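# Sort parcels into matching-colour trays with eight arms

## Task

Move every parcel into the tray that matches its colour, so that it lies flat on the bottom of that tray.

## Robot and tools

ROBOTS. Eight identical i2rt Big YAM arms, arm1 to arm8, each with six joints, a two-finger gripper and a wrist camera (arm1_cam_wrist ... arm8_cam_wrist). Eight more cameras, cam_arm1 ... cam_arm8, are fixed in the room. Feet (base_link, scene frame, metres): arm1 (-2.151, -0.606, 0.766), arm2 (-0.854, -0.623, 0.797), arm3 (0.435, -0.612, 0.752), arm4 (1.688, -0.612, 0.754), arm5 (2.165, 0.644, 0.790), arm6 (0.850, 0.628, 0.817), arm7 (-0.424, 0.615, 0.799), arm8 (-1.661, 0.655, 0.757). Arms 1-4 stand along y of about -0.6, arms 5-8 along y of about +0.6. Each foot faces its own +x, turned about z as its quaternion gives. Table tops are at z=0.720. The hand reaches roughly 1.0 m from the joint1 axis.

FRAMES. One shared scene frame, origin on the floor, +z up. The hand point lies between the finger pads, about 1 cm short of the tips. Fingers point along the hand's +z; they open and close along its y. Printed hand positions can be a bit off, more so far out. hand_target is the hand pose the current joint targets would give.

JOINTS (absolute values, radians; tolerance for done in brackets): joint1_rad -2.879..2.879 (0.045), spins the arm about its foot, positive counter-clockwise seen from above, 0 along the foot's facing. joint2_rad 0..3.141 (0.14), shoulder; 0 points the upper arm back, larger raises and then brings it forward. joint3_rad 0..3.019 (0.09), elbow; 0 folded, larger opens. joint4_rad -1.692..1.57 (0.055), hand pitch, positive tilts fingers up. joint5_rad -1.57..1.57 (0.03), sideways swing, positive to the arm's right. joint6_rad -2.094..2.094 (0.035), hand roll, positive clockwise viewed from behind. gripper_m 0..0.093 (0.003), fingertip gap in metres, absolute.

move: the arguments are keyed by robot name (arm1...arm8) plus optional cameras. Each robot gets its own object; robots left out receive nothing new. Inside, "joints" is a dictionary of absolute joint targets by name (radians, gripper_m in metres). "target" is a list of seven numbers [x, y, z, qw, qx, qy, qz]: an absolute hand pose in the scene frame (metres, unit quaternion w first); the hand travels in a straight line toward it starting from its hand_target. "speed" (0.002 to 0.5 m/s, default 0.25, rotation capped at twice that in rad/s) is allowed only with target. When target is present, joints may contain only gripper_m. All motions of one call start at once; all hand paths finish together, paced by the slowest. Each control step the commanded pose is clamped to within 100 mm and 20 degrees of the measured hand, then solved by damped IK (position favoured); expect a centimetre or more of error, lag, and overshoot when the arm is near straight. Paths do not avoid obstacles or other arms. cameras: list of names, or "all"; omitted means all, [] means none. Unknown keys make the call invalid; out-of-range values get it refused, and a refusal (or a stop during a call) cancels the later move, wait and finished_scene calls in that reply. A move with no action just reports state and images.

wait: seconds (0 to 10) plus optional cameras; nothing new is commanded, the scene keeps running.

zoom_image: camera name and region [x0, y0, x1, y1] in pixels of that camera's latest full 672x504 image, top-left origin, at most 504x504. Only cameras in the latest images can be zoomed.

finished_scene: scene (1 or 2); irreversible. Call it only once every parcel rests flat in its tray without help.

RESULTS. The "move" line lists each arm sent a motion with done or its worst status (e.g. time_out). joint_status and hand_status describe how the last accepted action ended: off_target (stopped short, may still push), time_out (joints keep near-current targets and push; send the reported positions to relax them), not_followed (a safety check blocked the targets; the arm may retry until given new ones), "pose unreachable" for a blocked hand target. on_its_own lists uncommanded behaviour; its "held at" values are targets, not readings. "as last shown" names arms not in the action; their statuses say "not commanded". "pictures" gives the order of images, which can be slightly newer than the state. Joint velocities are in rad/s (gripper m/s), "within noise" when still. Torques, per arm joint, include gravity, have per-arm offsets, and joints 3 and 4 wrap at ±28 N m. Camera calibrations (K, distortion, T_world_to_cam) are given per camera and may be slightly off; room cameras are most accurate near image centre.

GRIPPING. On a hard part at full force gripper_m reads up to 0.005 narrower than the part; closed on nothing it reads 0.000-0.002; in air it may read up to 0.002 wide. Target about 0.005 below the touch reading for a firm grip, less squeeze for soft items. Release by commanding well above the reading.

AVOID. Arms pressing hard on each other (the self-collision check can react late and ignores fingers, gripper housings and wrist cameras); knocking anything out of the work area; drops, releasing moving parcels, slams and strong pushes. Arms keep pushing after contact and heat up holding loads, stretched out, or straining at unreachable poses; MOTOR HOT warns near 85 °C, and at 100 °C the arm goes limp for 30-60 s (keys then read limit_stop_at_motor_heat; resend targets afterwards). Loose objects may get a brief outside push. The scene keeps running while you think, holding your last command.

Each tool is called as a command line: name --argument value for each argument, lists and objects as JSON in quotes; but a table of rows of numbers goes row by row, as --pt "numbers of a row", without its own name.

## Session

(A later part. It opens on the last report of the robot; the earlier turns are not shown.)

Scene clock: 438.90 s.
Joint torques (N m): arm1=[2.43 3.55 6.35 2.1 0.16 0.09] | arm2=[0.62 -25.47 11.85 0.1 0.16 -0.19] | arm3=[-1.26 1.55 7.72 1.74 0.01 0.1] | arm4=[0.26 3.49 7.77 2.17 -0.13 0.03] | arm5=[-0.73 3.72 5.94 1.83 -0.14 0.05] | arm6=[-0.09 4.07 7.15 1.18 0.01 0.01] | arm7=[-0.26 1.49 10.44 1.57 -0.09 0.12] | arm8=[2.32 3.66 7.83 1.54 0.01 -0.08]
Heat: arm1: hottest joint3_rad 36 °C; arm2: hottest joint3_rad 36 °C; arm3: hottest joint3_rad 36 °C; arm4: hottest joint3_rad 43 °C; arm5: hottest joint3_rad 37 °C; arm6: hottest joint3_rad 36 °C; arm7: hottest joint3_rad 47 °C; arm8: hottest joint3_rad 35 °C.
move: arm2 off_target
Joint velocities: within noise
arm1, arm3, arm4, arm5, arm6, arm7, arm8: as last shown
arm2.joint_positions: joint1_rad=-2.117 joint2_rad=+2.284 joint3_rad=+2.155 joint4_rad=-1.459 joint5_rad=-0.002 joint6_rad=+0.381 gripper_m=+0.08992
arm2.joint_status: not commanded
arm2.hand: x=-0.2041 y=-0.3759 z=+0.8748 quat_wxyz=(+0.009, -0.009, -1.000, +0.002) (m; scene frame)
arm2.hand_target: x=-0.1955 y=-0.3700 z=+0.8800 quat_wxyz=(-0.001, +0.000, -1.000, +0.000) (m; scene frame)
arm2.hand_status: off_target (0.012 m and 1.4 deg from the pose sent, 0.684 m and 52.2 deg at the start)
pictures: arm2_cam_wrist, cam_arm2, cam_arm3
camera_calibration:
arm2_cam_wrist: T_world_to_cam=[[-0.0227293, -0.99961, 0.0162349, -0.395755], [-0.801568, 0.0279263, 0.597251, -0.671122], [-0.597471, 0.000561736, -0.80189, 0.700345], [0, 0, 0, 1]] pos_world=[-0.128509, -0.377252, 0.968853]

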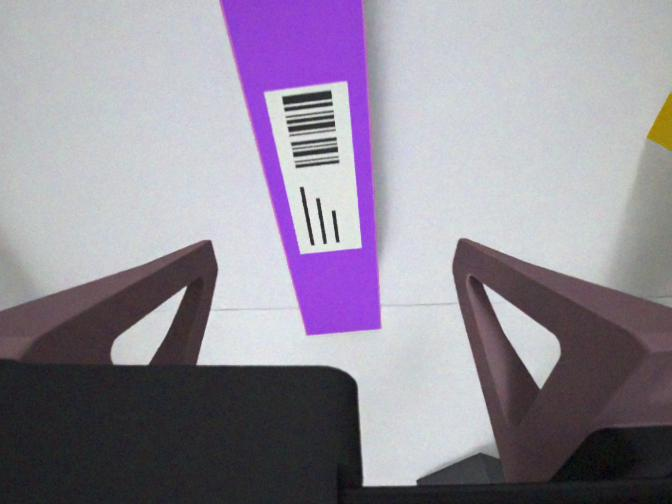

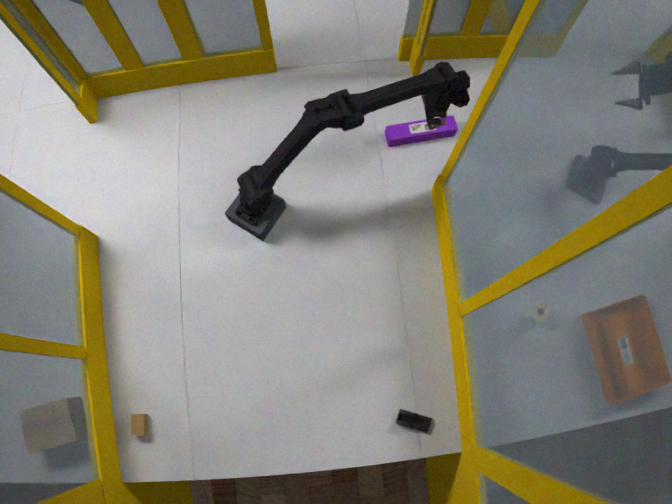

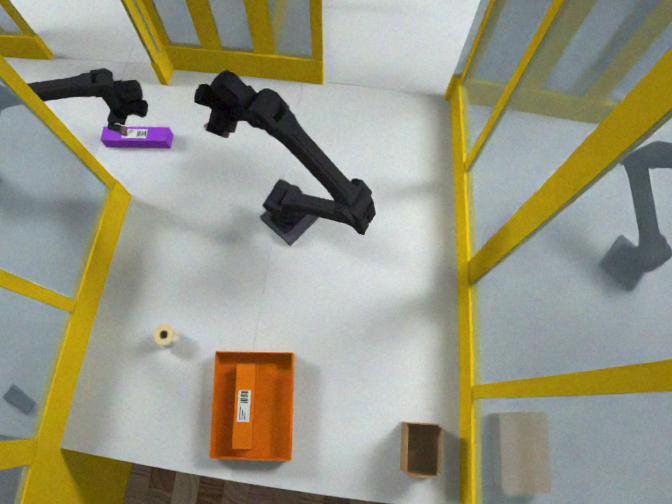

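move --arm2 '{"target":[-0.2,-0.37,0.764,0,0.02,-1,0]}' --cameras '[]'

move --arm2 '{"joints":{"gripper_m":0.025}}' --cameras '[]'

move --arm2 '{"target":[-0.21,-0.375,0.96,0,0,-1,0]}' --cameras '[]'

move --arm2 '{"joints":{"joint2_rad":1.4,"joint3_rad":1.6,"joint4_rad":-1.65,"joint5_rad":0}}' --cameras '[]'

move --arm2 '{"joints":{"joint1_rad":-1.428,"joint6_rad":-0.517}}' --cameras '[]'

move --arm2 '{"target":[-0.493,0.01,0.9,0,-0.7071,0.7071,0]}' --cameras '["cam_arm2","arm2_cam_wrist","cam_arm7"]'

Scene clock: 450.73 s.
Joint torques (N m): arm1=[2.43 3.66 6.39 2 0.14 0.07] | arm2=[0.79 -26.93 8.77 0.87 0.16 -0.2] | arm3=[-1.44 1.55 7.73 1.8 0.01 0.11] | arm4=[0.32 3.55 7.76 2.17 -0.13 0.03] | arm5=[-0.56 3.19 6.04 1.91 -0.15 0.06] | arm6=[-0.09 3.96 7.12 1.16 0.01 0.01] | arm7=[-0.44 1.49 10.44 1.58 -0.1 0.1] | arm8=[2.26 3.49 7.83 1.52 0.01 -0.1]
Heat: arm1: hottest joint3_rad 36 °C; arm2: hottest joint3_rad 39 °C; arm3: hottest joint3_rad 35 °C; arm4: hottest joint3_rad 42 °C; arm5: hottest joint3_rad 37 °C; arm6: hottest joint3_rad 36 °C; arm7: hottest joint3_rad 47 °C; arm8: hottest joint3_rad 35 °C.
move: arm2 done
Joint velocities: within noise
arm1, arm3, arm4, arm5, arm6, arm7, arm8: as last shown
arm2.joint_positions: joint1_rad=-2.117 joint2_rad=+2.375 joint3_rad=+2.016 joint4_rad=-1.232 joint5_rad=-0.002 joint6_rad=+0.344 gripper_m=+0.08992
arm2.joint_status: not commanded
arm2.hand: x=-0.2052 y=-0.3762 z=+0.7617 quat_wxyz=(+0.010, +0.010, -1.000, +0.002) (m; scene frame)
arm2.hand_target: x=-0.2001 y=-0.3699 z=+0.7641 quat_wxyz=(+0.000, +0.020, -1.000, +0.000) (m; scene frame)
arm2.hand_status: done (0.008 m and 1.6 deg from the pose sent, 0.111 m and 3.5 deg at the start)
pictures: none
No camera images: "cameras" was empty.

Scene clock: 451.47 s.
Joint torques (N m): arm1=[2.32 3.72 6.5 2.1 0.16 0.07] | arm2=[0.79 -26.99 8.8 0.83 0.14 -0.18] | arm3=[-1.32 1.38 7.73 1.76 0 0.1] | arm4=[0.32 3.55 7.77 2.17 -0.13 0.02] | arm5=[-0.91 3.37 5.96 1.95 -0.15 0.08] | arm6=[-0.21 4.01 7.15 1.18 0.01 0.01] | arm7=[-0.44 1.73 10.44 1.65 -0.09 0.12] | arm8=[2.49 3.84 7.82 1.5 0.01 -0.09]
Heat: arm1: hottest joint3_rad 36 °C; arm2: hottest joint3_rad 39 °C; arm3: hottest joint3_rad 35 °C; arm4: hottest joint3_rad 42 °C; arm5: hottest joint3_rad 37 °C; arm6: hottest joint3_rad 36 °C; arm7: hottest joint3_rad 47 °C; arm8: hottest joint3_rad 35 °C.
move: arm2 off_target
Joint velocities: within noise
arm1.joint_positions: joint1_rad=-1.546 joint2_rad=+0.601 joint3_rad=+1.458 joint4_rad=-1.511 joint5_rad=+0.004 joint6_rad=-0.053 gripper_m=+0.08489
arm1.joint_status: not commanded
arm1.hand: x=-2.2293 y=-0.7779 z=+1.3072 quat_wxyz=(-0.238, -0.734, -0.512, +0.378) (m; scene frame)
arm1.hand_target: x=-2.2283 y=-0.7810 z=+1.3060 quat_wxyz=(-0.241, -0.732, -0.513, +0.377) (m; scene frame)
arm1.hand_status: not commanded
arm2.joint_positions: joint1_rad=-2.117 joint2_rad=+2.374 joint3_rad=+2.016 joint4_rad=-1.232 joint5_rad=-0.001 joint6_rad=+0.342 gripper_m=+0.05931
arm2.joint_status: gripper_m off_target (ended at +0.05934, target +0.02500)
arm2.hand: x=-0.2050 y=-0.3762 z=+0.7620 quat_wxyz=(+0.009, +0.011, -1.000, +0.002) (m; scene frame)
arm2.hand_target: x=-0.2001 y=-0.3699 z=+0.7642 quat_wxyz=(+0.000, +0.020, -1.000, +0.000) (m; scene frame)
arm2.hand_status: not commanded
arm3, arm5, arm6, arm7, arm8: as last shown
arm4.joint_positions: joint1_rad=-1.883 joint2_rad=+0.595 joint3_rad=+1.456 joint4_rad=-1.511 joint5_rad=-0.014 joint6_rad=+0.021 gripper_m=+0.08491
arm4.joint_status: not commanded
arm4.hand: x=+1.8097 y=-0.7584 z=+1.2934 quat_wxyz=(-0.399, -0.405, -0.799, +0.196) (m; scene frame)
arm4.hand_target: x=+1.8130 y=-0.7614 z=+1.2923 quat_wxyz=(-0.400, -0.402, -0.800, +0.195) (m; scene frame)
arm4.hand_status: not commanded
pictures: none
No camera images: "cameras" was empty.

Scene clock: 453.13 s.
Joint torques (N m): arm1=[2.61 3.96 6.39 2.11 0.17 0.09] | arm2=[0.67 -24.41 12.38 0.09 0.12 0.05] | arm3=[-1.38 1.49 7.75 1.76 0.01 0.1] | arm4=[0.32 3.55 7.77 2.17 -0.12 0.03] | arm5=[-0.73 3.37 6.15 1.81 -0.15 0.06] | arm6=[-0.15 4.01 7.15 1.17 0.01 0.01] | arm7=[-0.32 1.49 10.45 1.55 -0.09 0.13] | arm8=[2.43 3.55 7.79 1.54 0.01 -0.08]
Heat: arm1: hottest joint3_rad 36 °C; arm2: hottest joint3_rad 39 °C; arm3: hottest joint3_rad 35 °C; arm4: hottest joint3_rad 42 °C; arm5: hottest joint3_rad 37 °C; arm6: hottest joint3_rad 36 °C; arm7: hottest joint3_rad 47 °C; arm8: hottest joint3_rad 35 °C.
move: arm2 off_target
Joint velocities: within noise
arm1, arm3, arm4, arm7: as last shown
arm2.joint_positions: joint1_rad=-2.117 joint2_rad=+2.210 joint3_rad=+2.234 joint4_rad=-1.614 joint5_rad=-0.001 joint6_rad=+0.355 gripper_m=+0.05931
arm2.joint_status: not commanded
arm2.hand: x=-0.2190 y=-0.3817 z=+0.9544 quat_wxyz=(+0.009, +0.004, -1.000, +0.002) (m; scene frame)
arm2.hand_target: x=-0.2106 y=-0.3751 z=+0.9601 quat_wxyz=(-0.001, +0.000, -1.000, +0.000) (m; scene frame)
arm2.hand_status: off_target (0.013 m and 1.2 deg from the pose sent, 0.198 m and 1.6 deg at the start)
arm5.joint_positions: joint1_rad=+1.563 joint2_rad=+0.602 joint3_rad=+1.445 joint4_rad=-1.510 joint5_rad=+0.002 joint6_rad=-0.279 gripper_m=+0.08988
arm5.joint_status: not commanded
arm5.hand: x=+2.1100 y=+0.4524 z=+1.3227 quat_wxyz=(+0.212, +0.635, +0.640, -0.378) (m; scene frame)
arm5.hand_target: x=+2.1100 y=+0.4526 z=+1.3274 quat_wxyz=(+0.218, +0.635, +0.634, -0.384) (m; scene frame)
arm5.hand_status: not commanded
arm6.joint_positions: joint1_rad=-1.171 joint2_rad=+0.590 joint3_rad=+1.447 joint4_rad=-1.495 joint5_rad=+0.000 joint6_rad=-0.220 gripper_m=+0.08988
arm6.joint_status: not commanded
arm6.hand: x=+0.8085 y=+0.4403 z=+1.3571 quat_wxyz=(-0.242, -0.631, -0.632, +0.380) (m; scene frame)
arm6.hand_target: x=+0.8091 y=+0.4372 z=+1.3557 quat_wxyz=(-0.241, -0.633, -0.634, +0.373) (m; scene frame)
arm6.hand_status: not commanded
arm8.joint_positions: joint1_rad=+0.364 joint2_rad=+0.598 joint3_rad=+1.453 joint4_rad=-1.511 joint5_rad=-0.003 joint6_rad=-0.229 gripper_m=+0.08993
arm8.joint_status: not commanded
arm8.hand: x=-1.7072 y=+0.4686 z=+1.2956 quat_wxyz=(-0.232, -0.638, -0.631, +0.376) (m; scene frame)
arm8.hand_target: x=-1.7074 y=+0.4659 z=+1.2961 quat_wxyz=(-0.232, -0.633, -0.633, +0.379) (m; scene frame)
arm8.hand_status: not commanded
pictures: none
No camera images: "cameras" was empty.

Scene clock: 454.87 s.
Joint torques (N m): arm1=[2.43 3.6 6.34 2.02 0.16 0.08] | arm2=[0.67 -12.63 8.62 0.59 0.09 0.06] | arm3=[-1.44 1.55 7.71 1.78 0.02 0.1] | arm4=[0.26 3.55 7.77 2.18 -0.13 0.03] | arm5=[-1.44 3.37 6.01 1.84 -0.17 0.05] | arm6=[-0.15 4.07 7.13 1.17 0.01 0.01] | arm7=[-0.38 1.55 10.45 1.59 -0.08 0.12] | arm8=[2.26 3.84 7.79 1.61 -0.01 -0.06]
Heat: arm1: hottest joint3_rad 36 °C; arm2: hottest joint3_rad 39 °C; arm3: hottest joint3_rad 35 °C; arm4: hottest joint3_rad 42 °C; arm5: hottest joint3_rad 37 °C; arm6: hottest joint3_rad 36 °C; arm7: hottest joint3_rad 47 °C; arm8: hottest joint3_rad 35 °C.
move: arm2 done
Joint velocities: within noise
arm1, arm3, arm4, arm5, arm6, arm7, arm8: as last shown
arm2.joint_positions: joint1_rad=-2.117 joint2_rad=+1.396 joint3_rad=+1.598 joint4_rad=-1.645 joint5_rad=-0.001 joint6_rad=+0.356 gripper_m=+0.05931
arm2.joint_status: all done
arm2.hand: x=-0.4536 y=-0.4712 z=+1.1452 quat_wxyz=(-0.059, +0.004, -0.998, -0.024) (m; scene frame)
arm2.hand_target: x=-0.4543 y=-0.4693 z=+1.1443 quat_wxyz=(-0.056, +0.000, -0.998, -0.022) (m; scene frame)
arm2.hand_status: not commanded
pictures: none
No camera images: "cameras" was empty.

Scene clock: 456.77 s.
Joint torques (N m): arm1=[2.08 3.78 6.38 2.09 0.17 0.07] | arm2=[0.5 -12.63 8.61 0.59 -0.01 -0.2] | arm3=[-1.32 1.49 7.71 1.76 0.01 0.1] | arm4=[0.26 3.55 7.77 2.18 -0.12 0.03] | arm5=[-0.38 3.31 5.97 1.91 -0.15 0.09] | arm6=[-0.09 4.07 7.13 1.17 0.01 0.01] | arm7=[-0.26 1.73 10.48 1.61 -0.1 0.12] | arm8=[2.08 3.72 7.75 1.57 0.02 -0.09]
Heat: arm1: hottest joint3_rad 36 °C; arm2: hottest joint3_rad 39 °C; arm3: hottest joint3_rad 35 °C; arm4: hottest joint3_rad 42 °C; arm5: hottest joint3_rad 37 °C; arm6: hottest joint3_rad 36 °C; arm7: hottest joint3_rad 47 °C; arm8: hottest joint3_rad 35 °C.
move: arm2 done
Joint velocities: within noise
arm1, arm3, arm4, arm5, arm6, arm7, arm8: as last shown
arm2.joint_positions: joint1_rad=-1.432 joint2_rad=+1.396 joint3_rad=+1.598 joint4_rad=-1.645 joint5_rad=-0.001 joint6_rad=-0.502 gripper_m=+0.05919
arm2.joint_status: all done
arm2.hand: x=-0.6403 y=-0.2521 z=+1.1455 quat_wxyz=(-0.061, +0.699, -0.712, -0.018) (m; scene frame)
arm2.hand_target: x=-0.6414 y=-0.2514 z=+1.1446 quat_wxyz=(-0.058, +0.705, -0.706, -0.016) (m; scene frame)
arm2.hand_status: not commanded
pictures: none
No camera images: "cameras" was empty.

Scene clock: 459.50 s.
Joint torques (N m): arm1=[2.43 3.6 6.39 2.06 0.15 0.08] | arm2=[0.56 -26.34 12.25 0.01 0.03 -0.2] | arm3=[-1.32 1.44 7.75 1.74 0.01 0.1] | arm4=[0.32 3.55 7.77 2.17 -0.13 0.03] | arm5=[-0.44 3.49 5.97 1.85 -0.15 0.08] | arm6=[-0.09 4.01 7.13 1.2 0 0] | arm7=[-0.38 1.55 10.51 1.58 -0.09 0.13] | arm8=[2.32 3.49 7.86 1.59 0.01 -0.08]
Heat: arm1: hottest joint3_rad 35 °C; arm2: hottest joint3_rad 39 °C; arm3: hottest joint3_rad 35 °C; arm4: hottest joint3_rad 42 °C; arm5: hottest joint3_rad 37 °C; arm6: hottest joint3_rad 36 °C; arm7: hottest joint3_rad 47 °C; arm8: hottest joint3_rad 35 °C.
move: arm2 off_target
Joint velocities: within noise
arm1, arm3, arm4, arm5, arm6, arm8: as last shown
arm2.joint_positions: joint1_rad=-1.432 joint2_rad=+2.376 joint3_rad=+2.374 joint4_rad=-1.588 joint5_rad=-0.001 joint6_rad=-0.503 gripper_m=+0.05919
arm2.joint_status: not commanded
arm2.hand: x=-0.4954 y=+0.0004 z=+0.8954 quat_wxyz=(+0.009, +0.700, -0.714, +0.002) (m; scene frame)
arm2.hand_target: x=-0.4932 y=+0.0095 z=+0.9001 quat_wxyz=(-0.001, +0.707, -0.707, +0.000) (m; scene frame)
arm2.hand_status: off_target (0.011 m and 1.5 deg from the pose sent, 0.388 m and 7.4 deg at the start)
arm7.joint_positions: joint1_rad=-0.316 joint2_rad=+0.535 joint3_rad=+1.368 joint4_rad=-1.177 joint5_rad=-0.073 joint6_rad=-0.126 gripper_m=+0.09396
arm7.joint_status: not commanded
arm7.hand: x=-0.2873 y=+0.4416 z=+1.3804 quat_wxyz=(-0.508, -0.311, -0.757, +0.270) (m; scene frame)
arm7.hand_target: x=-0.2897 y=+0.4449 z=+1.3917 quat_wxyz=(-0.517, -0.307, -0.750, +0.275) (m; scene frame)
arm7.hand_status: not commanded
pictures: arm2_cam_wrist, cam_arm2, cam_arm7
camera_calibration:
arm2_cam_wrist: T_world_to_cam=[[0.999712, -0.0238885, 0.00236575, 0.491924], [-0.0206004, -0.80314, 0.595434, -0.538644], [-0.012324, -0.595311, -0.803401, 0.834108], [0, 0, 0, 1]] pos_world=[-0.492599, 0.0756986, 0.989686]

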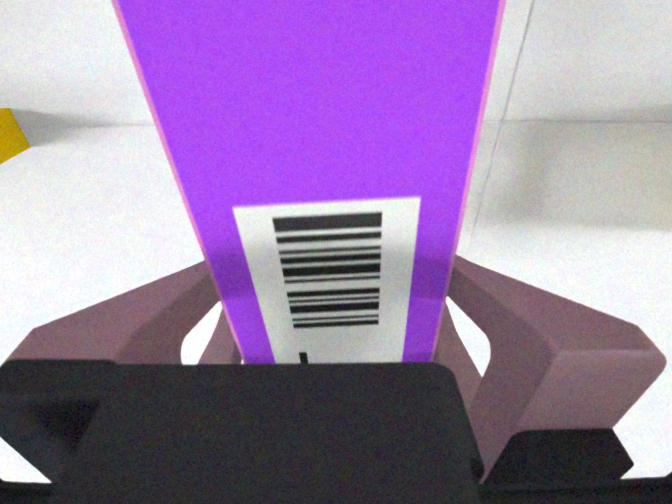

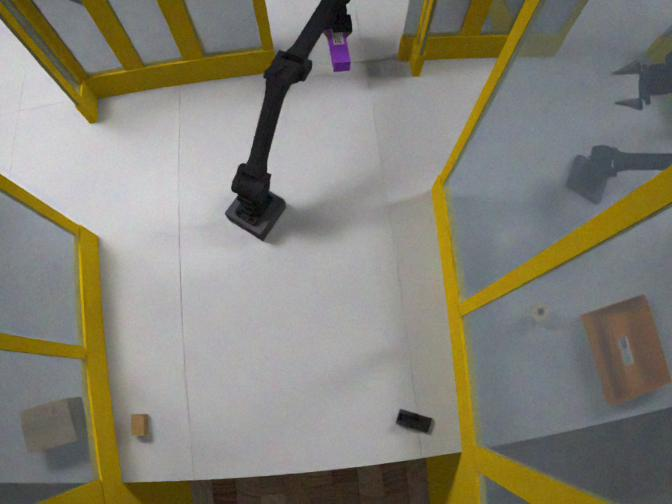

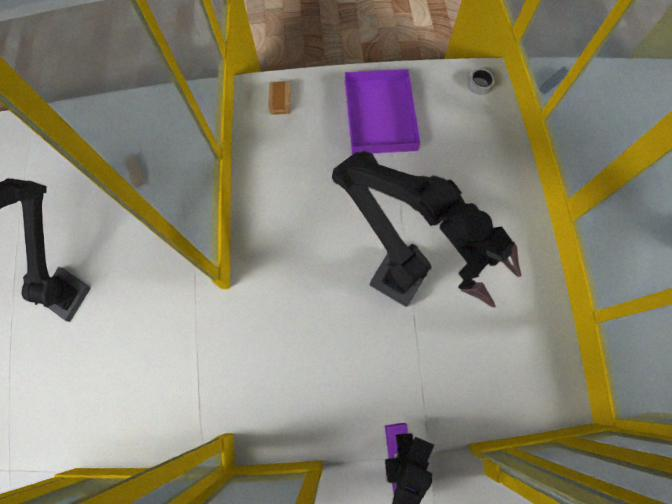

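move --arm2 '{"target":[-0.493,0.01,0.766,0,-0.7071,0.7071,0],"speed":0.15}' --cameras '[]'

move --arm2 '{"joints":{"gripper_m":0.085}}' --cameras '[]'

move --arm2 '{"target":[-0.493,0.005,0.96,0,-0.7071,0.7071,0]}' --cameras '[]'

move --arm2 '{"joints":{"joint2_rad":0.6,"joint3_rad":1.45,"joint4_rad":-1.5,"joint5_rad":0}}' --arm7 '{"joints":{"joint1_rad":-1.054,"joint2_rad":0.8,"joint3_rad":1.5,"joint4_rad":-1.6,"joint5_rad":0,"joint6_rad":-0.12,"gripper_m":0.09}}' --cameras '["cam_arm7"]'

move --arm7 '{"target":[-0.495,-0.01,0.88,0,0.7071,0.7071,0]}' --cameras '["arm7_cam_wrist","cam_arm7"]'

Scene clock: 475.23 s.
Joint torques (N m): arm1=[2.61 3.49 6.5 2.15 0.2 0.1] | arm2=[0.56 -27.4 8.69 0.88 0.03 -0.2] | arm3=[-1.38 1.49 7.72 1.76 0.01 0.1] | arm4=[0.26 3.55 7.77 2.18 -0.13 0.03] | arm5=[-0.97 3.02 6.08 1.96 -0.18 0.06] | arm6=[-0.09 4.01 7.13 1.18 0.02 0.01] | arm7=[-0.32 1.61 10.48 1.65 -0.09 0.11] | arm8=[2.32 3.84 7.77 1.52 0.01 -0.09]
Heat: arm1: hottest joint3_rad 35 °C; arm2: hottest joint3_rad 42 °C; arm3: hottest joint3_rad 34 °C; arm4: hottest joint3_rad 41 °C; arm5: hottest joint3_rad 37 °C; arm6: hottest joint3_rad 36 °C; arm7: hottest joint3_rad 47 °C; arm8: hottest joint3_rad 35 °C.
move: arm2 done
Joint velocities: within noise
arm1, arm4, arm5, arm6, arm7, arm8: as last shown
arm2.joint_positions: joint1_rad=-1.432 joint2_rad=+2.456 joint3_rad=+2.196 joint4_rad=-1.318 joint5_rad=-0.001 joint6_rad=-0.504 gripper_m=+0.05919
arm2.joint_status: not commanded
arm2.hand: x=-0.4925 y=+0.0055 z=+0.7710 quat_wxyz=(+0.004, +0.701, -0.714, +0.000) (m; scene frame)
arm2.hand_target: x=-0.4930 y=+0.0098 z=+0.7659 quat_wxyz=(+0.000, +0.707, -0.707, +0.000) (m; scene frame)
arm2.hand_status: done (0.007 m and 1.1 deg from the pose sent, 0.130 m and 1.5 deg at the start)
arm3.joint_positions: joint1_rad=+0.245 joint2_rad=+0.599 joint3_rad=+1.447 joint4_rad=-1.514 joint5_rad=-0.004 joint6_rad=-0.386 gripper_m=+0.08498
arm3.joint_status: not commanded
arm3.hand: x=+0.2518 y=-0.5459 z=+1.2856 quat_wxyz=(-0.162, +0.900, +0.011, -0.405) (m; scene frame)
arm3.hand_target: x=+0.2506 y=-0.5428 z=+1.2895 quat_wxyz=(-0.166, +0.897, +0.002, -0.411) (m; scene frame)
arm3.hand_status: not commanded
pictures: none
No camera images: "cameras" was empty.

Scene clock: 475.83 s.
Joint torques (N m): arm1=[2.08 3.66 6.46 2.11 0.14 0.08] | arm2=[0.56 -27.52 8.65 0.88 0.03 -0.2] | arm3=[-1.44 1.49 7.75 1.77 0.01 0.11] | arm4=[0.32 3.55 7.77 2.17 -0.12 0.03] | arm5=[-0.62 2.9 5.86 1.78 -0.16 0.07] | arm6=[-0.09 4.01 7.15 1.17 0.01 0.01] | arm7=[-0.38 1.55 10.41 1.58 -0.1 0.13] | arm8=[2.2 3.72 7.79 1.61 0 -0.09]
Heat: arm1: hottest joint3_rad 35 °C; arm2: hottest joint3_rad 42 °C; arm3: hottest joint3_rad 34 °C; arm4: hottest joint3_rad 41 °C; arm5: hottest joint3_rad 37 °C; arm6: hottest joint3_rad 36 °C; arm7: hottest joint3_rad 47 °C; arm8: hottest joint3_rad 35 °C.
move: arm2 done
Joint velocities: within noise
arm1, arm3, arm4, arm5, arm6, arm7, arm8: as last shown
arm2.joint_positions: joint1_rad=-1.432 joint2_rad=+2.456 joint3_rad=+2.196 joint4_rad=-1.318 joint5_rad=-0.001 joint6_rad=-0.504 gripper_m=+0.08480
arm2.joint_status: all done
arm2.hand: x=-0.4925 y=+0.0055 z=+0.7710 quat_wxyz=(+0.004, +0.701, -0.713, +0.000) (m; scene frame)
arm2.hand_target: x=-0.4930 y=+0.0098 z=+0.7659 quat_wxyz=(+0.000, +0.707, -0.707, +0.000) (m; scene frame)
arm2.hand_status: not commanded
pictures: none
No camera images: "cameras" was empty.

Scene clock: 477.37 s.
Joint torques (N m): arm1=[2.32 3.49 6.48 2.02 0.15 0.09] | arm2=[0.26 -26.17 11.43 0.27 0.02 -0.2] | arm3=[-1.32 1.38 7.73 1.73 0.01 0.11] | arm4=[0.32 3.55 7.77 2.17 -0.12 0.03] | arm5=[-0.97 3.14 6 1.92 -0.16 0.05] | arm6=[-0.09 3.96 7.15 1.17 0.01 0.01] | arm7=[-0.38 1.73 10.43 1.62 -0.09 0.12] | arm8=[2.26 3.66 7.77 1.62 -0.01 -0.1]
Heat: arm1: hottest joint3_rad 35 °C; arm2: hottest joint3_rad 42 °C; arm3: hottest joint3_rad 34 °C; arm4: hottest joint3_rad 41 °C; arm5: hottest joint3_rad 37 °C; arm6: hottest joint3_rad 36 °C; arm7: hottest joint3_rad 47 °C; arm8: hottest joint3_rad 35 °C.
move: arm2 done
Joint velocities: within noise
arm1, arm3, arm4, arm5, arm6, arm7, arm8: as last shown
arm2.joint_positions: joint1_rad=-1.432 joint2_rad=+2.333 joint3_rad=+2.459 joint4_rad=-1.670 joint5_rad=-0.001 joint6_rad=-0.507 gripper_m=+0.08492
arm2.joint_status: not commanded
arm2.hand: x=-0.4960 y=-0.0008 z=+0.9575 quat_wxyz=(-0.013, +0.702, -0.712, -0.005) (m; scene frame)
arm2.hand_target: x=-0.4933 y=+0.0043 z=+0.9596 quat_wxyz=(-0.019, +0.707, -0.707, -0.005) (m; scene frame)
arm2.hand_status: done (0.007 m and 1.8 deg from the pose sent, 0.189 m and 1.1 deg at the start; a joint's target at an end of its range on 22 of 46 steps)
pictures: none
No camera images: "cameras" was empty.

Scene clock: 479.60 s.
Joint torques (N m): arm1=[2.37 3.66 6.5 2.09 0.14 0.07] | arm2=[0.26 2.61 6.8 2.21 0.01 -0.16] | arm3=[-1.32 1.44 7.69 1.76 0.01 0.1] | arm4=[0.32 3.55 7.77 2.17 -0.13 0.02] | arm5=[-0.91 3.19 5.94 1.91 -0.16 0.06] | arm6=[-0.15 4.01 7.15 1.17 0 0.01] | arm7=[-1.08 -1.49 12.56 0.62 0 0.18] | arm8=[2.26 3.72 7.77 1.58 0 -0.07]
Heat: arm1: hottest joint3_rad 35 °C; arm2: hottest joint3_rad 42 °C; arm3: hottest joint3_rad 34 °C; arm4: hottest joint3_rad 41 °C; arm5: hottest joint3_rad 37 °C; arm6: hottest joint3_rad 36 °C; arm7: hottest joint3_rad 47 °C; arm8: hottest joint3_rad 35 °C.
move: arm2 done; arm7 done
Joint velocities: within noise
arm1.joint_positions: joint1_rad=-1.546 joint2_rad=+0.601 joint3_rad=+1.458 joint4_rad=-1.511 joint5_rad=+0.004 joint6_rad=-0.053 gripper_m=+0.08489
arm1.joint_status: not commanded
arm1.hand: x=-2.2293 y=-0.7779 z=+1.3072 quat_wxyz=(-0.238, -0.734, -0.512, +0.378) (m; scene frame)
arm1.hand_target: x=-2.2283 y=-0.7810 z=+1.3060 quat_wxyz=(-0.241, -0.732, -0.513, +0.377) (m; scene frame)
arm1.hand_status: not commanded
arm2.joint_positions: joint1_rad=-1.432 joint2_rad=+0.601 joint3_rad=+1.451 joint4_rad=-1.509 joint5_rad=-0.001 joint6_rad=-0.507 gripper_m=+0.08492
arm2.joint_status: all done
arm2.hand: x=-0.7569 y=-0.4551 z=+1.3343 quat_wxyz=(-0.424, +0.630, -0.639, -0.119) (m; scene frame)
arm2.hand_target: x=-0.7562 y=-0.4541 z=+1.3360 quat_wxyz=(-0.429, +0.633, -0.634, -0.117) (m; scene frame)
arm2.hand_status: not commanded
arm3, arm5, arm6, arm8: as last shown
arm4.joint_positions: joint1_rad=-1.883 joint2_rad=+0.595 joint3_rad=+1.456 joint4_rad=-1.511 joint5_rad=-0.014 joint6_rad=+0.021 gripper_m=+0.08491
arm4.joint_status: not commanded
arm4.hand: x=+1.8097 y=-0.7584 z=+1.2934 quat_wxyz=(-0.399, -0.405, -0.799, +0.196) (m; scene frame)
arm4.hand_target: x=+1.8130 y=-0.7614 z=+1.2923 quat_wxyz=(-0.400, -0.402, -0.800, +0.195) (m; scene frame)
arm4.hand_status: not commanded
arm7.joint_positions: joint1_rad=-1.045 joint2_rad=+0.800 joint3_rad=+1.462 joint4_rad=-1.589 joint5_rad=-0.002 joint6_rad=-0.126 gripper_m=+0.09010
arm7.joint_status: all done
arm7.hand: x=-0.4525 y=+0.3598 z=+1.2861 quat_wxyz=(-0.195, -0.667, -0.676, +0.248) (m; scene frame)
arm7.hand_target: x=-0.4547 y=+0.3638 z=+1.3014 quat_wxyz=(-0.202, -0.669, -0.667, +0.259) (m; scene frame)
arm7.hand_status: not commanded
pictures: cam_arm7

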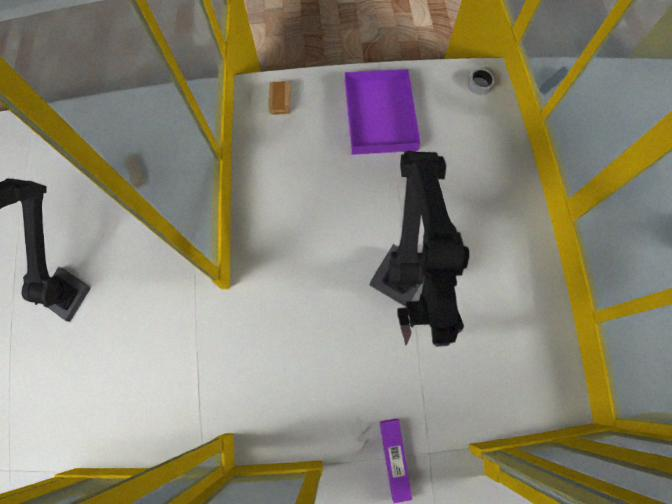

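Scene clock: 482.83 s.
Joint torques (N m): arm1=[2.26 3.72 6.45 2 0.12 0.1] | arm2=[0.26 2.61 6.86 2.21 0.01 -0.16] | arm3=[-1.38 1.49 7.73 1.77 0.01 0.1] | arm4=[0.32 3.55 7.76 2.18 -0.13 0.03] | arm5=[-0.79 3.31 6.05 1.99 -0.18 0.04] | arm6=[-0.21 3.96 7.15 1.18 0.01 0] | arm7=[-0.32 -16.21 14.6 -0.35 -0.07 0.22] | arm8=[2.32 3.78 7.83 1.61 0.01 -0.09]
Heat: arm1: hottest joint3_rad 35 °C; arm2: hottest joint3_rad 41 °C; arm3: hottest joint3_rad 34 °C; arm4: hottest joint3_rad 41 °C; arm5: hottest joint3_rad 37 °C; arm6: hottest joint3_rad 36 °C; arm7: hottest joint3_rad 47 °C; arm8: hottest joint3_rad 35 °C.
move: arm7 off_target
Joint velocities: within noise
arm1, arm2, arm3, arm4: as last shown
arm5.joint_positions: joint1_rad=+1.563 joint2_rad=+0.602 joint3_rad=+1.445 joint4_rad=-1.510 joint5_rad=+0.002 joint6_rad=-0.279 gripper_m=+0.08988
arm5.joint_status: not commanded
arm5.hand: x=+2.1100 y=+0.4524 z=+1.3227 quat_wxyz=(+0.212, +0.635, +0.640, -0.378) (m; scene frame)
arm5.hand_target: x=+2.1100 y=+0.4526 z=+1.3274 quat_wxyz=(+0.218, +0.635, +0.634, -0.384) (m; scene frame)
arm5.hand_status: not commanded
arm6.joint_positions: joint1_rad=-1.171 joint2_rad=+0.590 joint3_rad=+1.447 joint4_rad=-1.495 joint5_rad=+0.000 joint6_rad=-0.220 gripper_m=+0.08988
arm6.joint_status: not commanded
arm6.hand: x=+0.8085 y=+0.4403 z=+1.3571 quat_wxyz=(-0.242, -0.631, -0.632, +0.380) (m; scene frame)
arm6.hand_target: x=+0.8091 y=+0.4372 z=+1.3557 quat_wxyz=(-0.241, -0.633, -0.634, +0.373) (m; scene frame)
arm6.hand_status: not commanded
arm7.joint_positions: joint1_rad=-1.045 joint2_rad=+2.049 joint3_rad=+1.724 joint4_rad=-1.280 joint5_rad=-0.001 joint6_rad=-0.123 gripper_m=+0.09010
arm7.joint_status: not commanded
arm7.hand: x=-0.4931 y=+0.0088 z=+0.8650 quat_wxyz=(+0.011, -0.704, -0.710, -0.015) (m; scene frame)
arm7.hand_target: x=-0.4950 y=-0.0089 z=+0.8802 quat_wxyz=(+0.000, -0.707, -0.707, +0.000) (m; scene frame)
arm7.hand_status: off_target (0.024 m and 2.2 deg from the pose sent, 0.551 m and 36.8 deg at the start)
arm8.joint_positions: joint1_rad=+0.364 joint2_rad=+0.598 joint3_rad=+1.453 joint4_rad=-1.511 joint5_rad=-0.003 joint6_rad=-0.229 gripper_m=+0.08993
arm8.joint_status: not commanded
arm8.hand: x=-1.7072 y=+0.4686 z=+1.2956 quat_wxyz=(-0.232, -0.638, -0.631, +0.376) (m; scene frame)
arm8.hand_target: x=-1.7074 y=+0.4659 z=+1.2961 quat_wxyz=(-0.232, -0.633, -0.633, +0.379) (m; scene frame)
arm8.hand_status: not commanded
pictures: arm7_cam_wrist, cam_arm7
camera_calibration:
arm7_cam_wrist: T_world_to_cam=[[-0.99965, -0.025206, 0.00803011, -0.502834], [-0.0153403, 0.799627, 0.600301, -0.527527], [-0.0215523, 0.599967, -0.799734, 0.797176], [0, 0, 0, 1]] pos_world=[-0.493569, -0.0691295, 0.958242]

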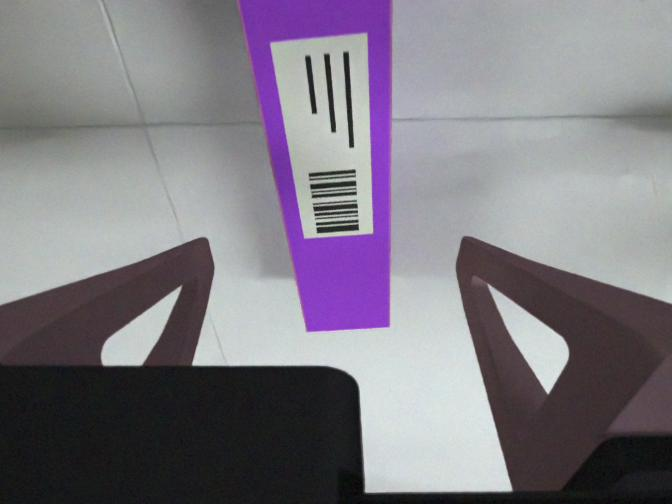

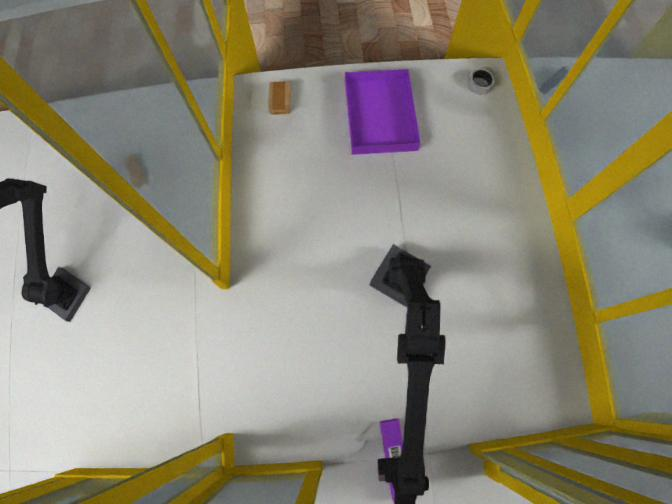

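move --arm7 '{"target":[-0.495,-0.015,0.764,0,0.7071,0.7071,0]}' --cameras '[]'

move --arm7 '{"joints":{"gripper_m":0.025}}' --cameras '[]'

move --arm7 '{"target":[-0.495,0.005,0.96,0,0.7071,0.7071,0]}' --cameras '[]'

move --arm7 '{"joints":{"joint2_rad":1.4,"joint3_rad":1.6,"joint4_rad":-1.65,"joint5_rad":0}}' --cameras '[]'

move --arm7 '{"joints":{"joint1_rad":2.173,"joint6_rad":-0.02}}' --cameras '[]'

move --arm7 '{"target":[-0.399,1.298,0.89,0,-0.7,0.714,0]}' --cameras '["arm7_cam_wrist","cam_arm7"]'

zoom_image --camera "cam_arm7" --region '[310, 40, 450, 180]'

Scene clock: 503.90 s.
Joint torques (N m): arm1=[2.37 3.72 6.46 2.1 0.18 0.06] | arm2=[0.26 2.61 6.86 2.21 0.01 -0.16] | arm3=[-1.32 1.38 7.71 1.77 0.01 0.1] | arm4=[0.26 3.55 7.77 2.17 -0.13 0.02] | arm5=[-0.91 3.31 6.02 1.87 -0.16 0.02] | arm6=[-0.15 4.01 7.15 1.18 0.01 0] | arm7=[-0.21 -17.61 9.09 0.5 -0.07 0.2] | arm8=[2.26 3.6 7.8 1.62 0.01 -0.08]
Heat: arm1: hottest joint3_rad 35 °C; arm2: hottest joint3_rad 38 °C; arm3: hottest joint3_rad 33 °C; arm4: hottest joint3_rad 41 °C; arm5: hottest joint3_rad 37 °C; arm6: hottest joint3_rad 36 °C; arm7: hottest joint3_rad 47 °C; arm8: hottest joint3_rad 35 °C.
move: arm7 done
Joint velocities: within noise
arm1, arm2, arm3, arm4, arm5, arm6, arm8: as last shown
arm7.joint_positions: joint1_rad=-1.045 joint2_rad=+2.194 joint3_rad=+1.690 joint4_rad=-1.074 joint5_rad=-0.001 joint6_rad=-0.122 gripper_m=+0.09010
arm7.joint_status: not commanded
arm7.hand: x=-0.4955 y=-0.0116 z=+0.7655 quat_wxyz=(+0.003, -0.704, -0.710, -0.004) (m; scene frame)
arm7.hand_target: x=-0.4951 y=-0.0149 z=+0.7641 quat_wxyz=(+0.000, -0.707, -0.707, +0.000) (m; scene frame)
arm7.hand_status: done (0.004 m and 0.7 deg from the pose sent, 0.104 m and 2.2 deg at the start)
pictures: none
No camera images: "cameras" was empty.

Scene clock: 504.53 s.
Joint torques (N m): arm1=[2.55 3.66 6.38 2.09 0.17 0.07] | arm2=[0.26 2.61 6.84 2.21 0.01 -0.16] | arm3=[-1.44 1.49 7.72 1.77 0 0.1] | arm4=[0.26 3.55 7.77 2.18 -0.13 0.02] | arm5=[-0.5 3.43 6.02 1.91 -0.14 0.09] | arm6=[-0.15 3.96 7.13 1.2 0.01 0.01] | arm7=[-0.26 -17.55 9.06 0.47 -0.06 0.2] | arm8=[2.26 3.55 7.77 1.61 0.01 -0.1]
Heat: arm1: hottest joint3_rad 35 °C; arm2: hottest joint3_rad 38 °C; arm3: hottest joint3_rad 33 °C; arm4: hottest joint3_rad 41 °C; arm5: hottest joint3_rad 37 °C; arm6: hottest joint3_rad 36 °C; arm7: hottest joint3_rad 47 °C; arm8: hottest joint3_rad 35 °C.
move: arm7 off_target
Joint velocities: within noise
arm1, arm2, arm3, arm4, arm5, arm6, arm8: as last shown
arm7.joint_positions: joint1_rad=-1.045 joint2_rad=+2.194 joint3_rad=+1.690 joint4_rad=-1.074 joint5_rad=-0.001 joint6_rad=-0.121 gripper_m=+0.06065
arm7.joint_status: gripper_m off_target (ended at +0.06069, target +0.02500)
arm7.hand: x=-0.4955 y=-0.0116 z=+0.7655 quat_wxyz=(+0.003, -0.704, -0.710, -0.004) (m; scene frame)
arm7.hand_target: x=-0.4951 y=-0.0149 z=+0.7641 quat_wxyz=(+0.000, -0.707, -0.707, +0.000) (m; scene frame)
arm7.hand_status: not commanded
pictures: none
No camera images: "cameras" was empty.

Scene clock: 506.17 s.
Joint torques (N m): arm1=[1.85 3.72 6.39 1.98 0.18 0.06] | arm2=[0.32 2.61 6.86 2.21 0.01 -0.16] | arm3=[-1.38 1.44 7.72 1.78 0 0.11] | arm4=[0.26 3.55 7.77 2.17 -0.12 0.02] | arm5=[-0.73 3.31 6.12 1.84 -0.18 0.05] | arm6=[-0.15 4.07 7.13 1.17 0.01 0.01] | arm7=[-0.5 -16.5 15.15 -0.38 -0.05 0.16] | arm8=[2.55 4.01 7.77 1.62 0 -0.09]
Heat: arm1: hottest joint3_rad 35 °C; arm2: hottest joint3_rad 38 °C; arm3: hottest joint3_rad 33 °C; arm4: hottest joint3_rad 41 °C; arm5: hottest joint3_rad 37 °C; arm6: hottest joint3_rad 36 °C; arm7: hottest joint3_rad 48 °C; arm8: hottest joint3_rad 35 °C.
move: arm7 off_target
Joint velocities: within noise
arm1, arm2, arm3, arm4, arm5, arm6, arm8: as last shown
arm7.joint_positions: joint1_rad=-1.045 joint2_rad=+1.971 joint3_rad=+1.794 joint4_rad=-1.440 joint5_rad=-0.001 joint6_rad=-0.121 gripper_m=+0.06065
arm7.joint_status: not commanded
arm7.hand: x=-0.4916 y=+0.0217 z=+0.9379 quat_wxyz=(+0.015, -0.704, -0.710, -0.019) (m; scene frame)
arm7.hand_target: x=-0.4950 y=+0.0063 z=+0.9603 quat_wxyz=(+0.000, -0.707, -0.707, +0.000) (m; scene frame)
arm7.hand_status: off_target (0.028 m and 2.8 deg from the pose sent, 0.195 m and 0.7 deg at the start)
pictures: none
No camera images: "cameras" was empty.

Scene clock: 507.77 s.
Joint torques (N m): arm1=[2.32 3.84 6.35 2.17 0.16 0.08] | arm2=[0.26 2.55 6.86 2.21 0.01 -0.16] | arm3=[-1.26 1.49 7.71 1.76 0 0.09] | arm4=[0.32 3.55 7.77 2.17 -0.12 0.03] | arm5=[-0.67 3.6 5.87 2.07 -0.2 0.06] | arm6=[-0.15 4.01 7.13 1.16 0 0.01] | arm7=[-0.67 -9.35 9.66 0.09 -0.03 0.17] | arm8=[2.32 3.84 7.75 1.52 0 -0.08]
Heat: arm1: hottest joint3_rad 35 °C; arm2: hottest joint3_rad 38 °C; arm3: hottest joint3_rad 33 °C; arm4: hottest joint3_rad 40 °C; arm5: hottest joint3_rad 37 °C; arm6: hottest joint3_rad 36 °C; arm7: hottest joint3_rad 48 °C; arm8: hottest joint3_rad 35 °C.
move: arm7 done
Joint velocities: within noise
arm1, arm2, arm4, arm5, arm6, arm8: as last shown
arm3.joint_positions: joint1_rad=+0.245 joint2_rad=+0.599 joint3_rad=+1.447 joint4_rad=-1.514 joint5_rad=-0.004 joint6_rad=-0.386 gripper_m=+0.08498
arm3.joint_status: not commanded
arm3.hand: x=+0.2518 y=-0.5459 z=+1.2856 quat_wxyz=(-0.162, +0.900, +0.011, -0.405) (m; scene frame)
arm3.hand_target: x=+0.2506 y=-0.5428 z=+1.2895 quat_wxyz=(-0.166, +0.897, +0.002, -0.411) (m; scene frame)
arm3.hand_status: not commanded
arm7.joint_positions: joint1_rad=-1.045 joint2_rad=+1.397 joint3_rad=+1.609 joint4_rad=-1.642 joint5_rad=-0.001 joint6_rad=-0.121 gripper_m=+0.06065
arm7.joint_status: all done
arm7.hand: x=-0.4727 y=+0.1858 z=+1.1503 quat_wxyz=(-0.043, -0.703, -0.708, +0.054) (m; scene frame)
arm7.hand_target: x=-0.4737 y=+0.1885 z=+1.1450 quat_wxyz=(-0.036, -0.706, -0.706, +0.046) (m; scene frame)
arm7.hand_status: not commanded
pictures: none
No camera images: "cameras" was empty.

Scene clock: 511.07 s.
Joint torques (N m): arm1=[2.43 3.72 6.45 2.03 0.17 0.09] | arm2=[0.26 2.55 6.86 2.21 0.01 -0.16] | arm3=[-1.32 1.26 7.72 1.77 0.01 0.1] | arm4=[0.26 3.55 7.77 2.17 -0.13 0.03] | arm5=[-0.67 2.96 5.98 1.95 -0.17 0.03] | arm6=[-0.09 4.01 7.13 1.17 0.01 0.01] | arm7=[-0.73 -9.41 9.46 0.02 0.01 0.21] | arm8=[2.08 3.78 7.8 1.63 0.02 -0.11]
Heat: arm1: hottest joint3_rad 35 °C; arm2: hottest joint3_rad 38 °C; arm3: hottest joint3_rad 33 °C; arm4: hottest joint3_rad 40 °C; arm5: hottest joint3_rad 37 °C; arm6: hottest joint3_rad 36 °C; arm7: hottest joint3_rad 48 °C; arm8: hottest joint3_rad 35 °C.
move: arm7 done
Joint velocities: within noise
arm1, arm2, arm3, arm4, arm5, arm6, arm8: as last shown
arm7.joint_positions: joint1_rad=+2.179 joint2_rad=+1.397 joint3_rad=+1.609 joint4_rad=-1.642 joint5_rad=-0.002 joint6_rad=-0.029 gripper_m=+0.06051
arm7.joint_status: all done
arm7.hand: x=-0.4096 y=+1.0445 z=+1.1526 quat_wxyz=(-0.051, +0.704, -0.706, -0.050) (m; scene frame)
arm7.hand_target: x=-0.4071 y=+1.0419 z=+1.1473 quat_wxyz=(-0.045, +0.700, -0.712, -0.042) (m; scene frame)
arm7.hand_status: not commanded
pictures: none
No camera images: "cameras" was empty.

Scene clock: 513.53 s.
Joint torques (N m): arm1=[2.43 3.55 6.42 2 0.16 0.06] | arm2=[0.26 2.61 6.84 2.22 0.01 -0.16] | arm3=[-1.32 1.44 7.73 1.78 0 0.1] | arm4=[0.26 3.55 7.77 2.17 -0.13 0.03] | arm5=[-0.44 3.08 5.97 2.07 -0.15 0.03] | arm6=[-0.09 4.07 7.13 1.17 0.01 0.01] | arm7=[-0.62 -18.14 15.42 -0.38 0.03 0.21] | arm8=[2.49 3.72 7.79 1.59 0.02 -0.1]
Heat: arm1: hottest joint3_rad 35 °C; arm2: hottest joint3_rad 38 °C; arm3: hottest joint3_rad 33 °C; arm4: hottest joint3_rad 40 °C; arm5: hottest joint3_rad 37 °C; arm6: hottest joint3_rad 36 °C; arm7: hottest joint3_rad 48 °C; arm8: hottest joint3_rad 35 °C.
move: arm7 off_target
Joint velocities: within noise
arm1, arm2, arm3, arm4, arm5, arm6, arm8: as last shown
arm7.joint_positions: joint1_rad=+2.179 joint2_rad=+2.211 joint3_rad=+2.011 joint4_rad=-1.415 joint5_rad=-0.002 joint6_rad=-0.025 gripper_m=+0.06051
arm7.joint_status: not commanded
arm7.hand: x=-0.4023 y=+1.2802 z=+0.8730 quat_wxyz=(+0.016, +0.704, -0.709, +0.014) (m; scene frame)
arm7.hand_target: x=-0.3991 y=+1.2967 z=+0.8903 quat_wxyz=(+0.000, +0.700, -0.714, +0.000) (m; scene frame)
arm7.hand_status: off_target (0.025 m and 2.5 deg from the pose sent, 0.365 m and 8.2 deg at the start)
pictures: arm7_cam_wrist, cam_arm7
camera_calibration:
arm7_cam_wrist: T_world_to_cam=[[0.999914, 0.00876845, 0.00973086, 0.379344], [0.00110741, -0.796819, 0.604217, 0.499395], [0.0130518, -0.604154, -0.796761, 1.59553], [0, 0, 0, 1]] pos_world=[-0.400689, 1.35855, 0.965825]

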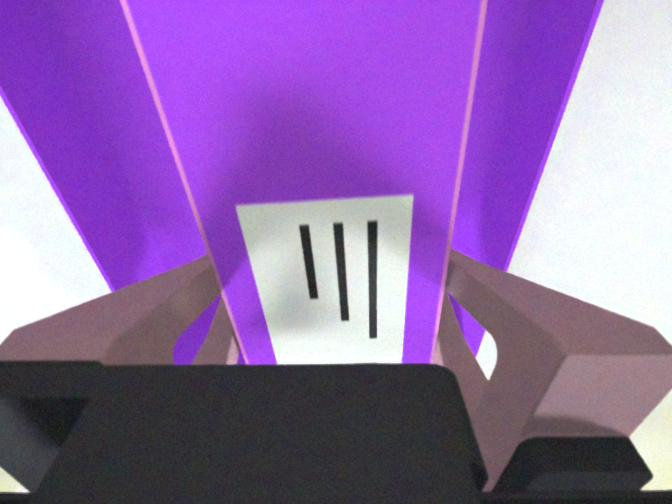

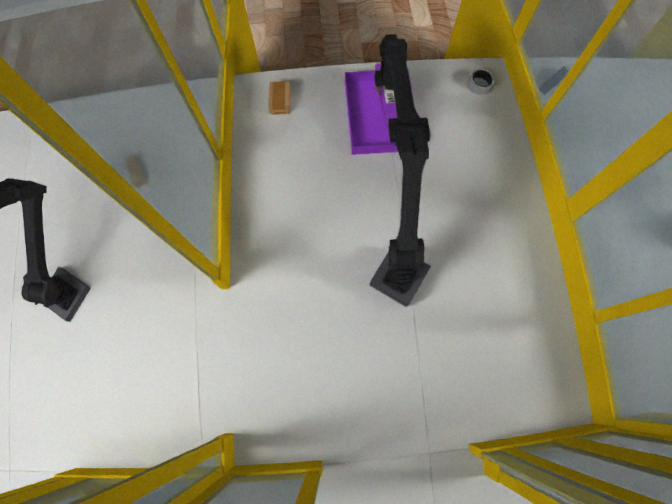

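Scaled by 3.600.

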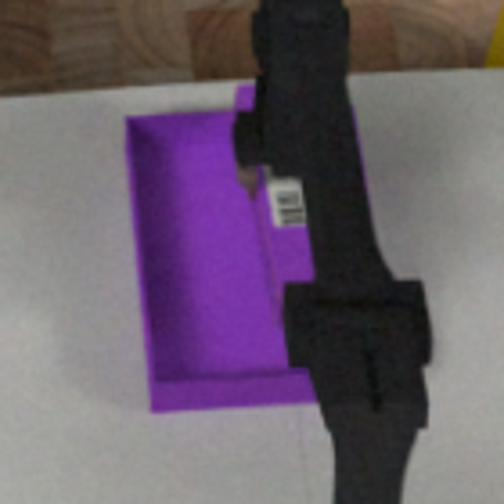

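move --arm7 '{"target":[-0.402,1.306,0.79,0,-0.7,0.714,0],"speed":0.15}' --cameras '["arm7_cam_wrist","cam_arm7"]'

zoom_image --camera "cam_arm7" --region '[310, 40, 450, 180]'

Scene clock: 524.73 s.
Joint torques (N m): arm1=[2.08 3.49 6.39 2.03 0.17 0.07] | arm2=[0.26 2.61 6.86 2.21 0.01 -0.16] | arm3=[-1.26 1.38 7.72 1.76 0.01 0.11] | arm4=[0.32 3.55 7.77 2.18 -0.13 0.03] | arm5=[-0.73 3.25 5.96 1.98 -0.15 0.07] | arm6=[-0.09 4.01 7.13 1.17 0.01 0.01] | arm7=[-0.09 -18.9 9.33 0.43 0.04 0.2] | arm8=[2.26 3.43 7.76 1.7 0.03 -0.09]
Heat: arm1: hottest joint3_rad 34 °C; arm2: hottest joint3_rad 37 °C; arm3: hottest joint3_rad 33 °C; arm4: hottest joint3_rad 40 °C; arm5: hottest joint3_rad 37 °C; arm6: hottest joint3_rad 36 °C; arm7: hottest joint3_rad 48 °C; arm8: hottest joint3_rad 35 °C.
move: arm7 done
Joint velocities: within noise
arm1.joint_positions: joint1_rad=-1.546 joint2_rad=+0.601 joint3_rad=+1.458 joint4_rad=-1.511 joint5_rad=+0.004 joint6_rad=-0.053 gripper_m=+0.08489
arm1.joint_status: not commanded
arm1.hand: x=-2.2293 y=-0.7779 z=+1.3072 quat_wxyz=(-0.238, -0.734, -0.512, +0.378) (m; scene frame)
arm1.hand_target: x=-2.2283 y=-0.7810 z=+1.3060 quat_wxyz=(-0.241, -0.732, -0.513, +0.377) (m; scene frame)
arm1.hand_status: not commanded
arm2.joint_positions: joint1_rad=-1.432 joint2_rad=+0.601 joint3_rad=+1.451 joint4_rad=-1.509 joint5_rad=-0.001 joint6_rad=-0.507 gripper_m=+0.08492
arm2.joint_status: not commanded
arm2.hand: x=-0.7569 y=-0.4551 z=+1.3343 quat_wxyz=(-0.424, +0.630, -0.639, -0.119) (m; scene frame)
arm2.hand_target: x=-0.7562 y=-0.4541 z=+1.3360 quat_wxyz=(-0.429, +0.633, -0.634, -0.117) (m; scene frame)
arm2.hand_status: not commanded
arm3, arm5, arm6, arm8: as last shown
arm4.joint_positions: joint1_rad=-1.883 joint2_rad=+0.595 joint3_rad=+1.456 joint4_rad=-1.511 joint5_rad=-0.014 joint6_rad=+0.021 gripper_m=+0.08491
arm4.joint_status: not commanded
arm4.hand: x=+1.8097 y=-0.7584 z=+1.2934 quat_wxyz=(-0.399, -0.405, -0.799, +0.196) (m; scene frame)
arm4.hand_target: x=+1.8130 y=-0.7614 z=+1.2923 quat_wxyz=(-0.400, -0.402, -0.800, +0.195) (m; scene frame)
arm4.hand_status: not commanded
arm7.joint_positions: joint1_rad=+2.179 joint2_rad=+2.317 joint3_rad=+1.997 joint4_rad=-1.253 joint5_rad=-0.002 joint6_rad=-0.020 gripper_m=+0.06051
arm7.joint_status: not commanded
arm7.hand: x=-0.4015 y=+1.3053 z=+0.7972 quat_wxyz=(+0.001, +0.703, -0.711, -0.001) (m; scene frame)
arm7.hand_target: x=-0.4021 y=+1.3060 z=+0.7901 quat_wxyz=(+0.000, +0.700, -0.714, +0.000) (m; scene frame)
arm7.hand_status: done (0.007 m and 0.5 deg from the pose sent, 0.087 m and 2.5 deg at the start)
pictures: arm7_cam_wrist, cam_arm7
camera_calibration:
arm7_cam_wrist: T_world_to_cam=[[0.999928, 0.00371875, 0.0114368, 0.384341], [-0.00346338, -0.821657, 0.569972, 0.623137], [0.0115167, -0.56997, -0.821585, 1.52486], [0, 0, 0, 1]] pos_world=[-0.399716, 1.3797, 0.893235]

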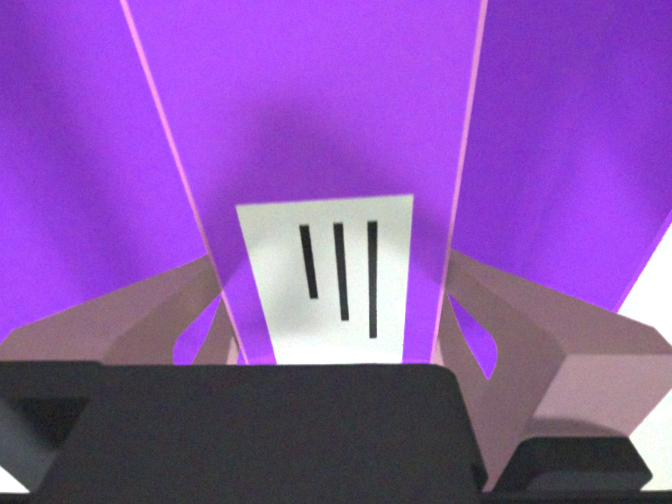

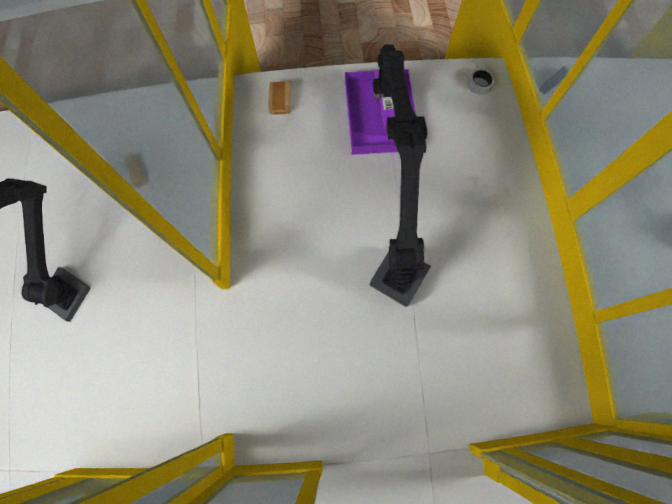

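Scaled by 3.600.

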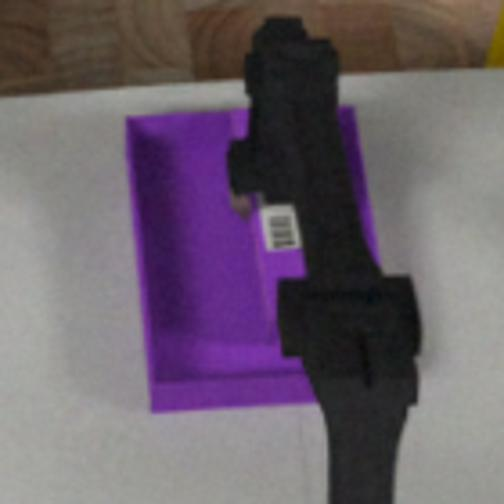

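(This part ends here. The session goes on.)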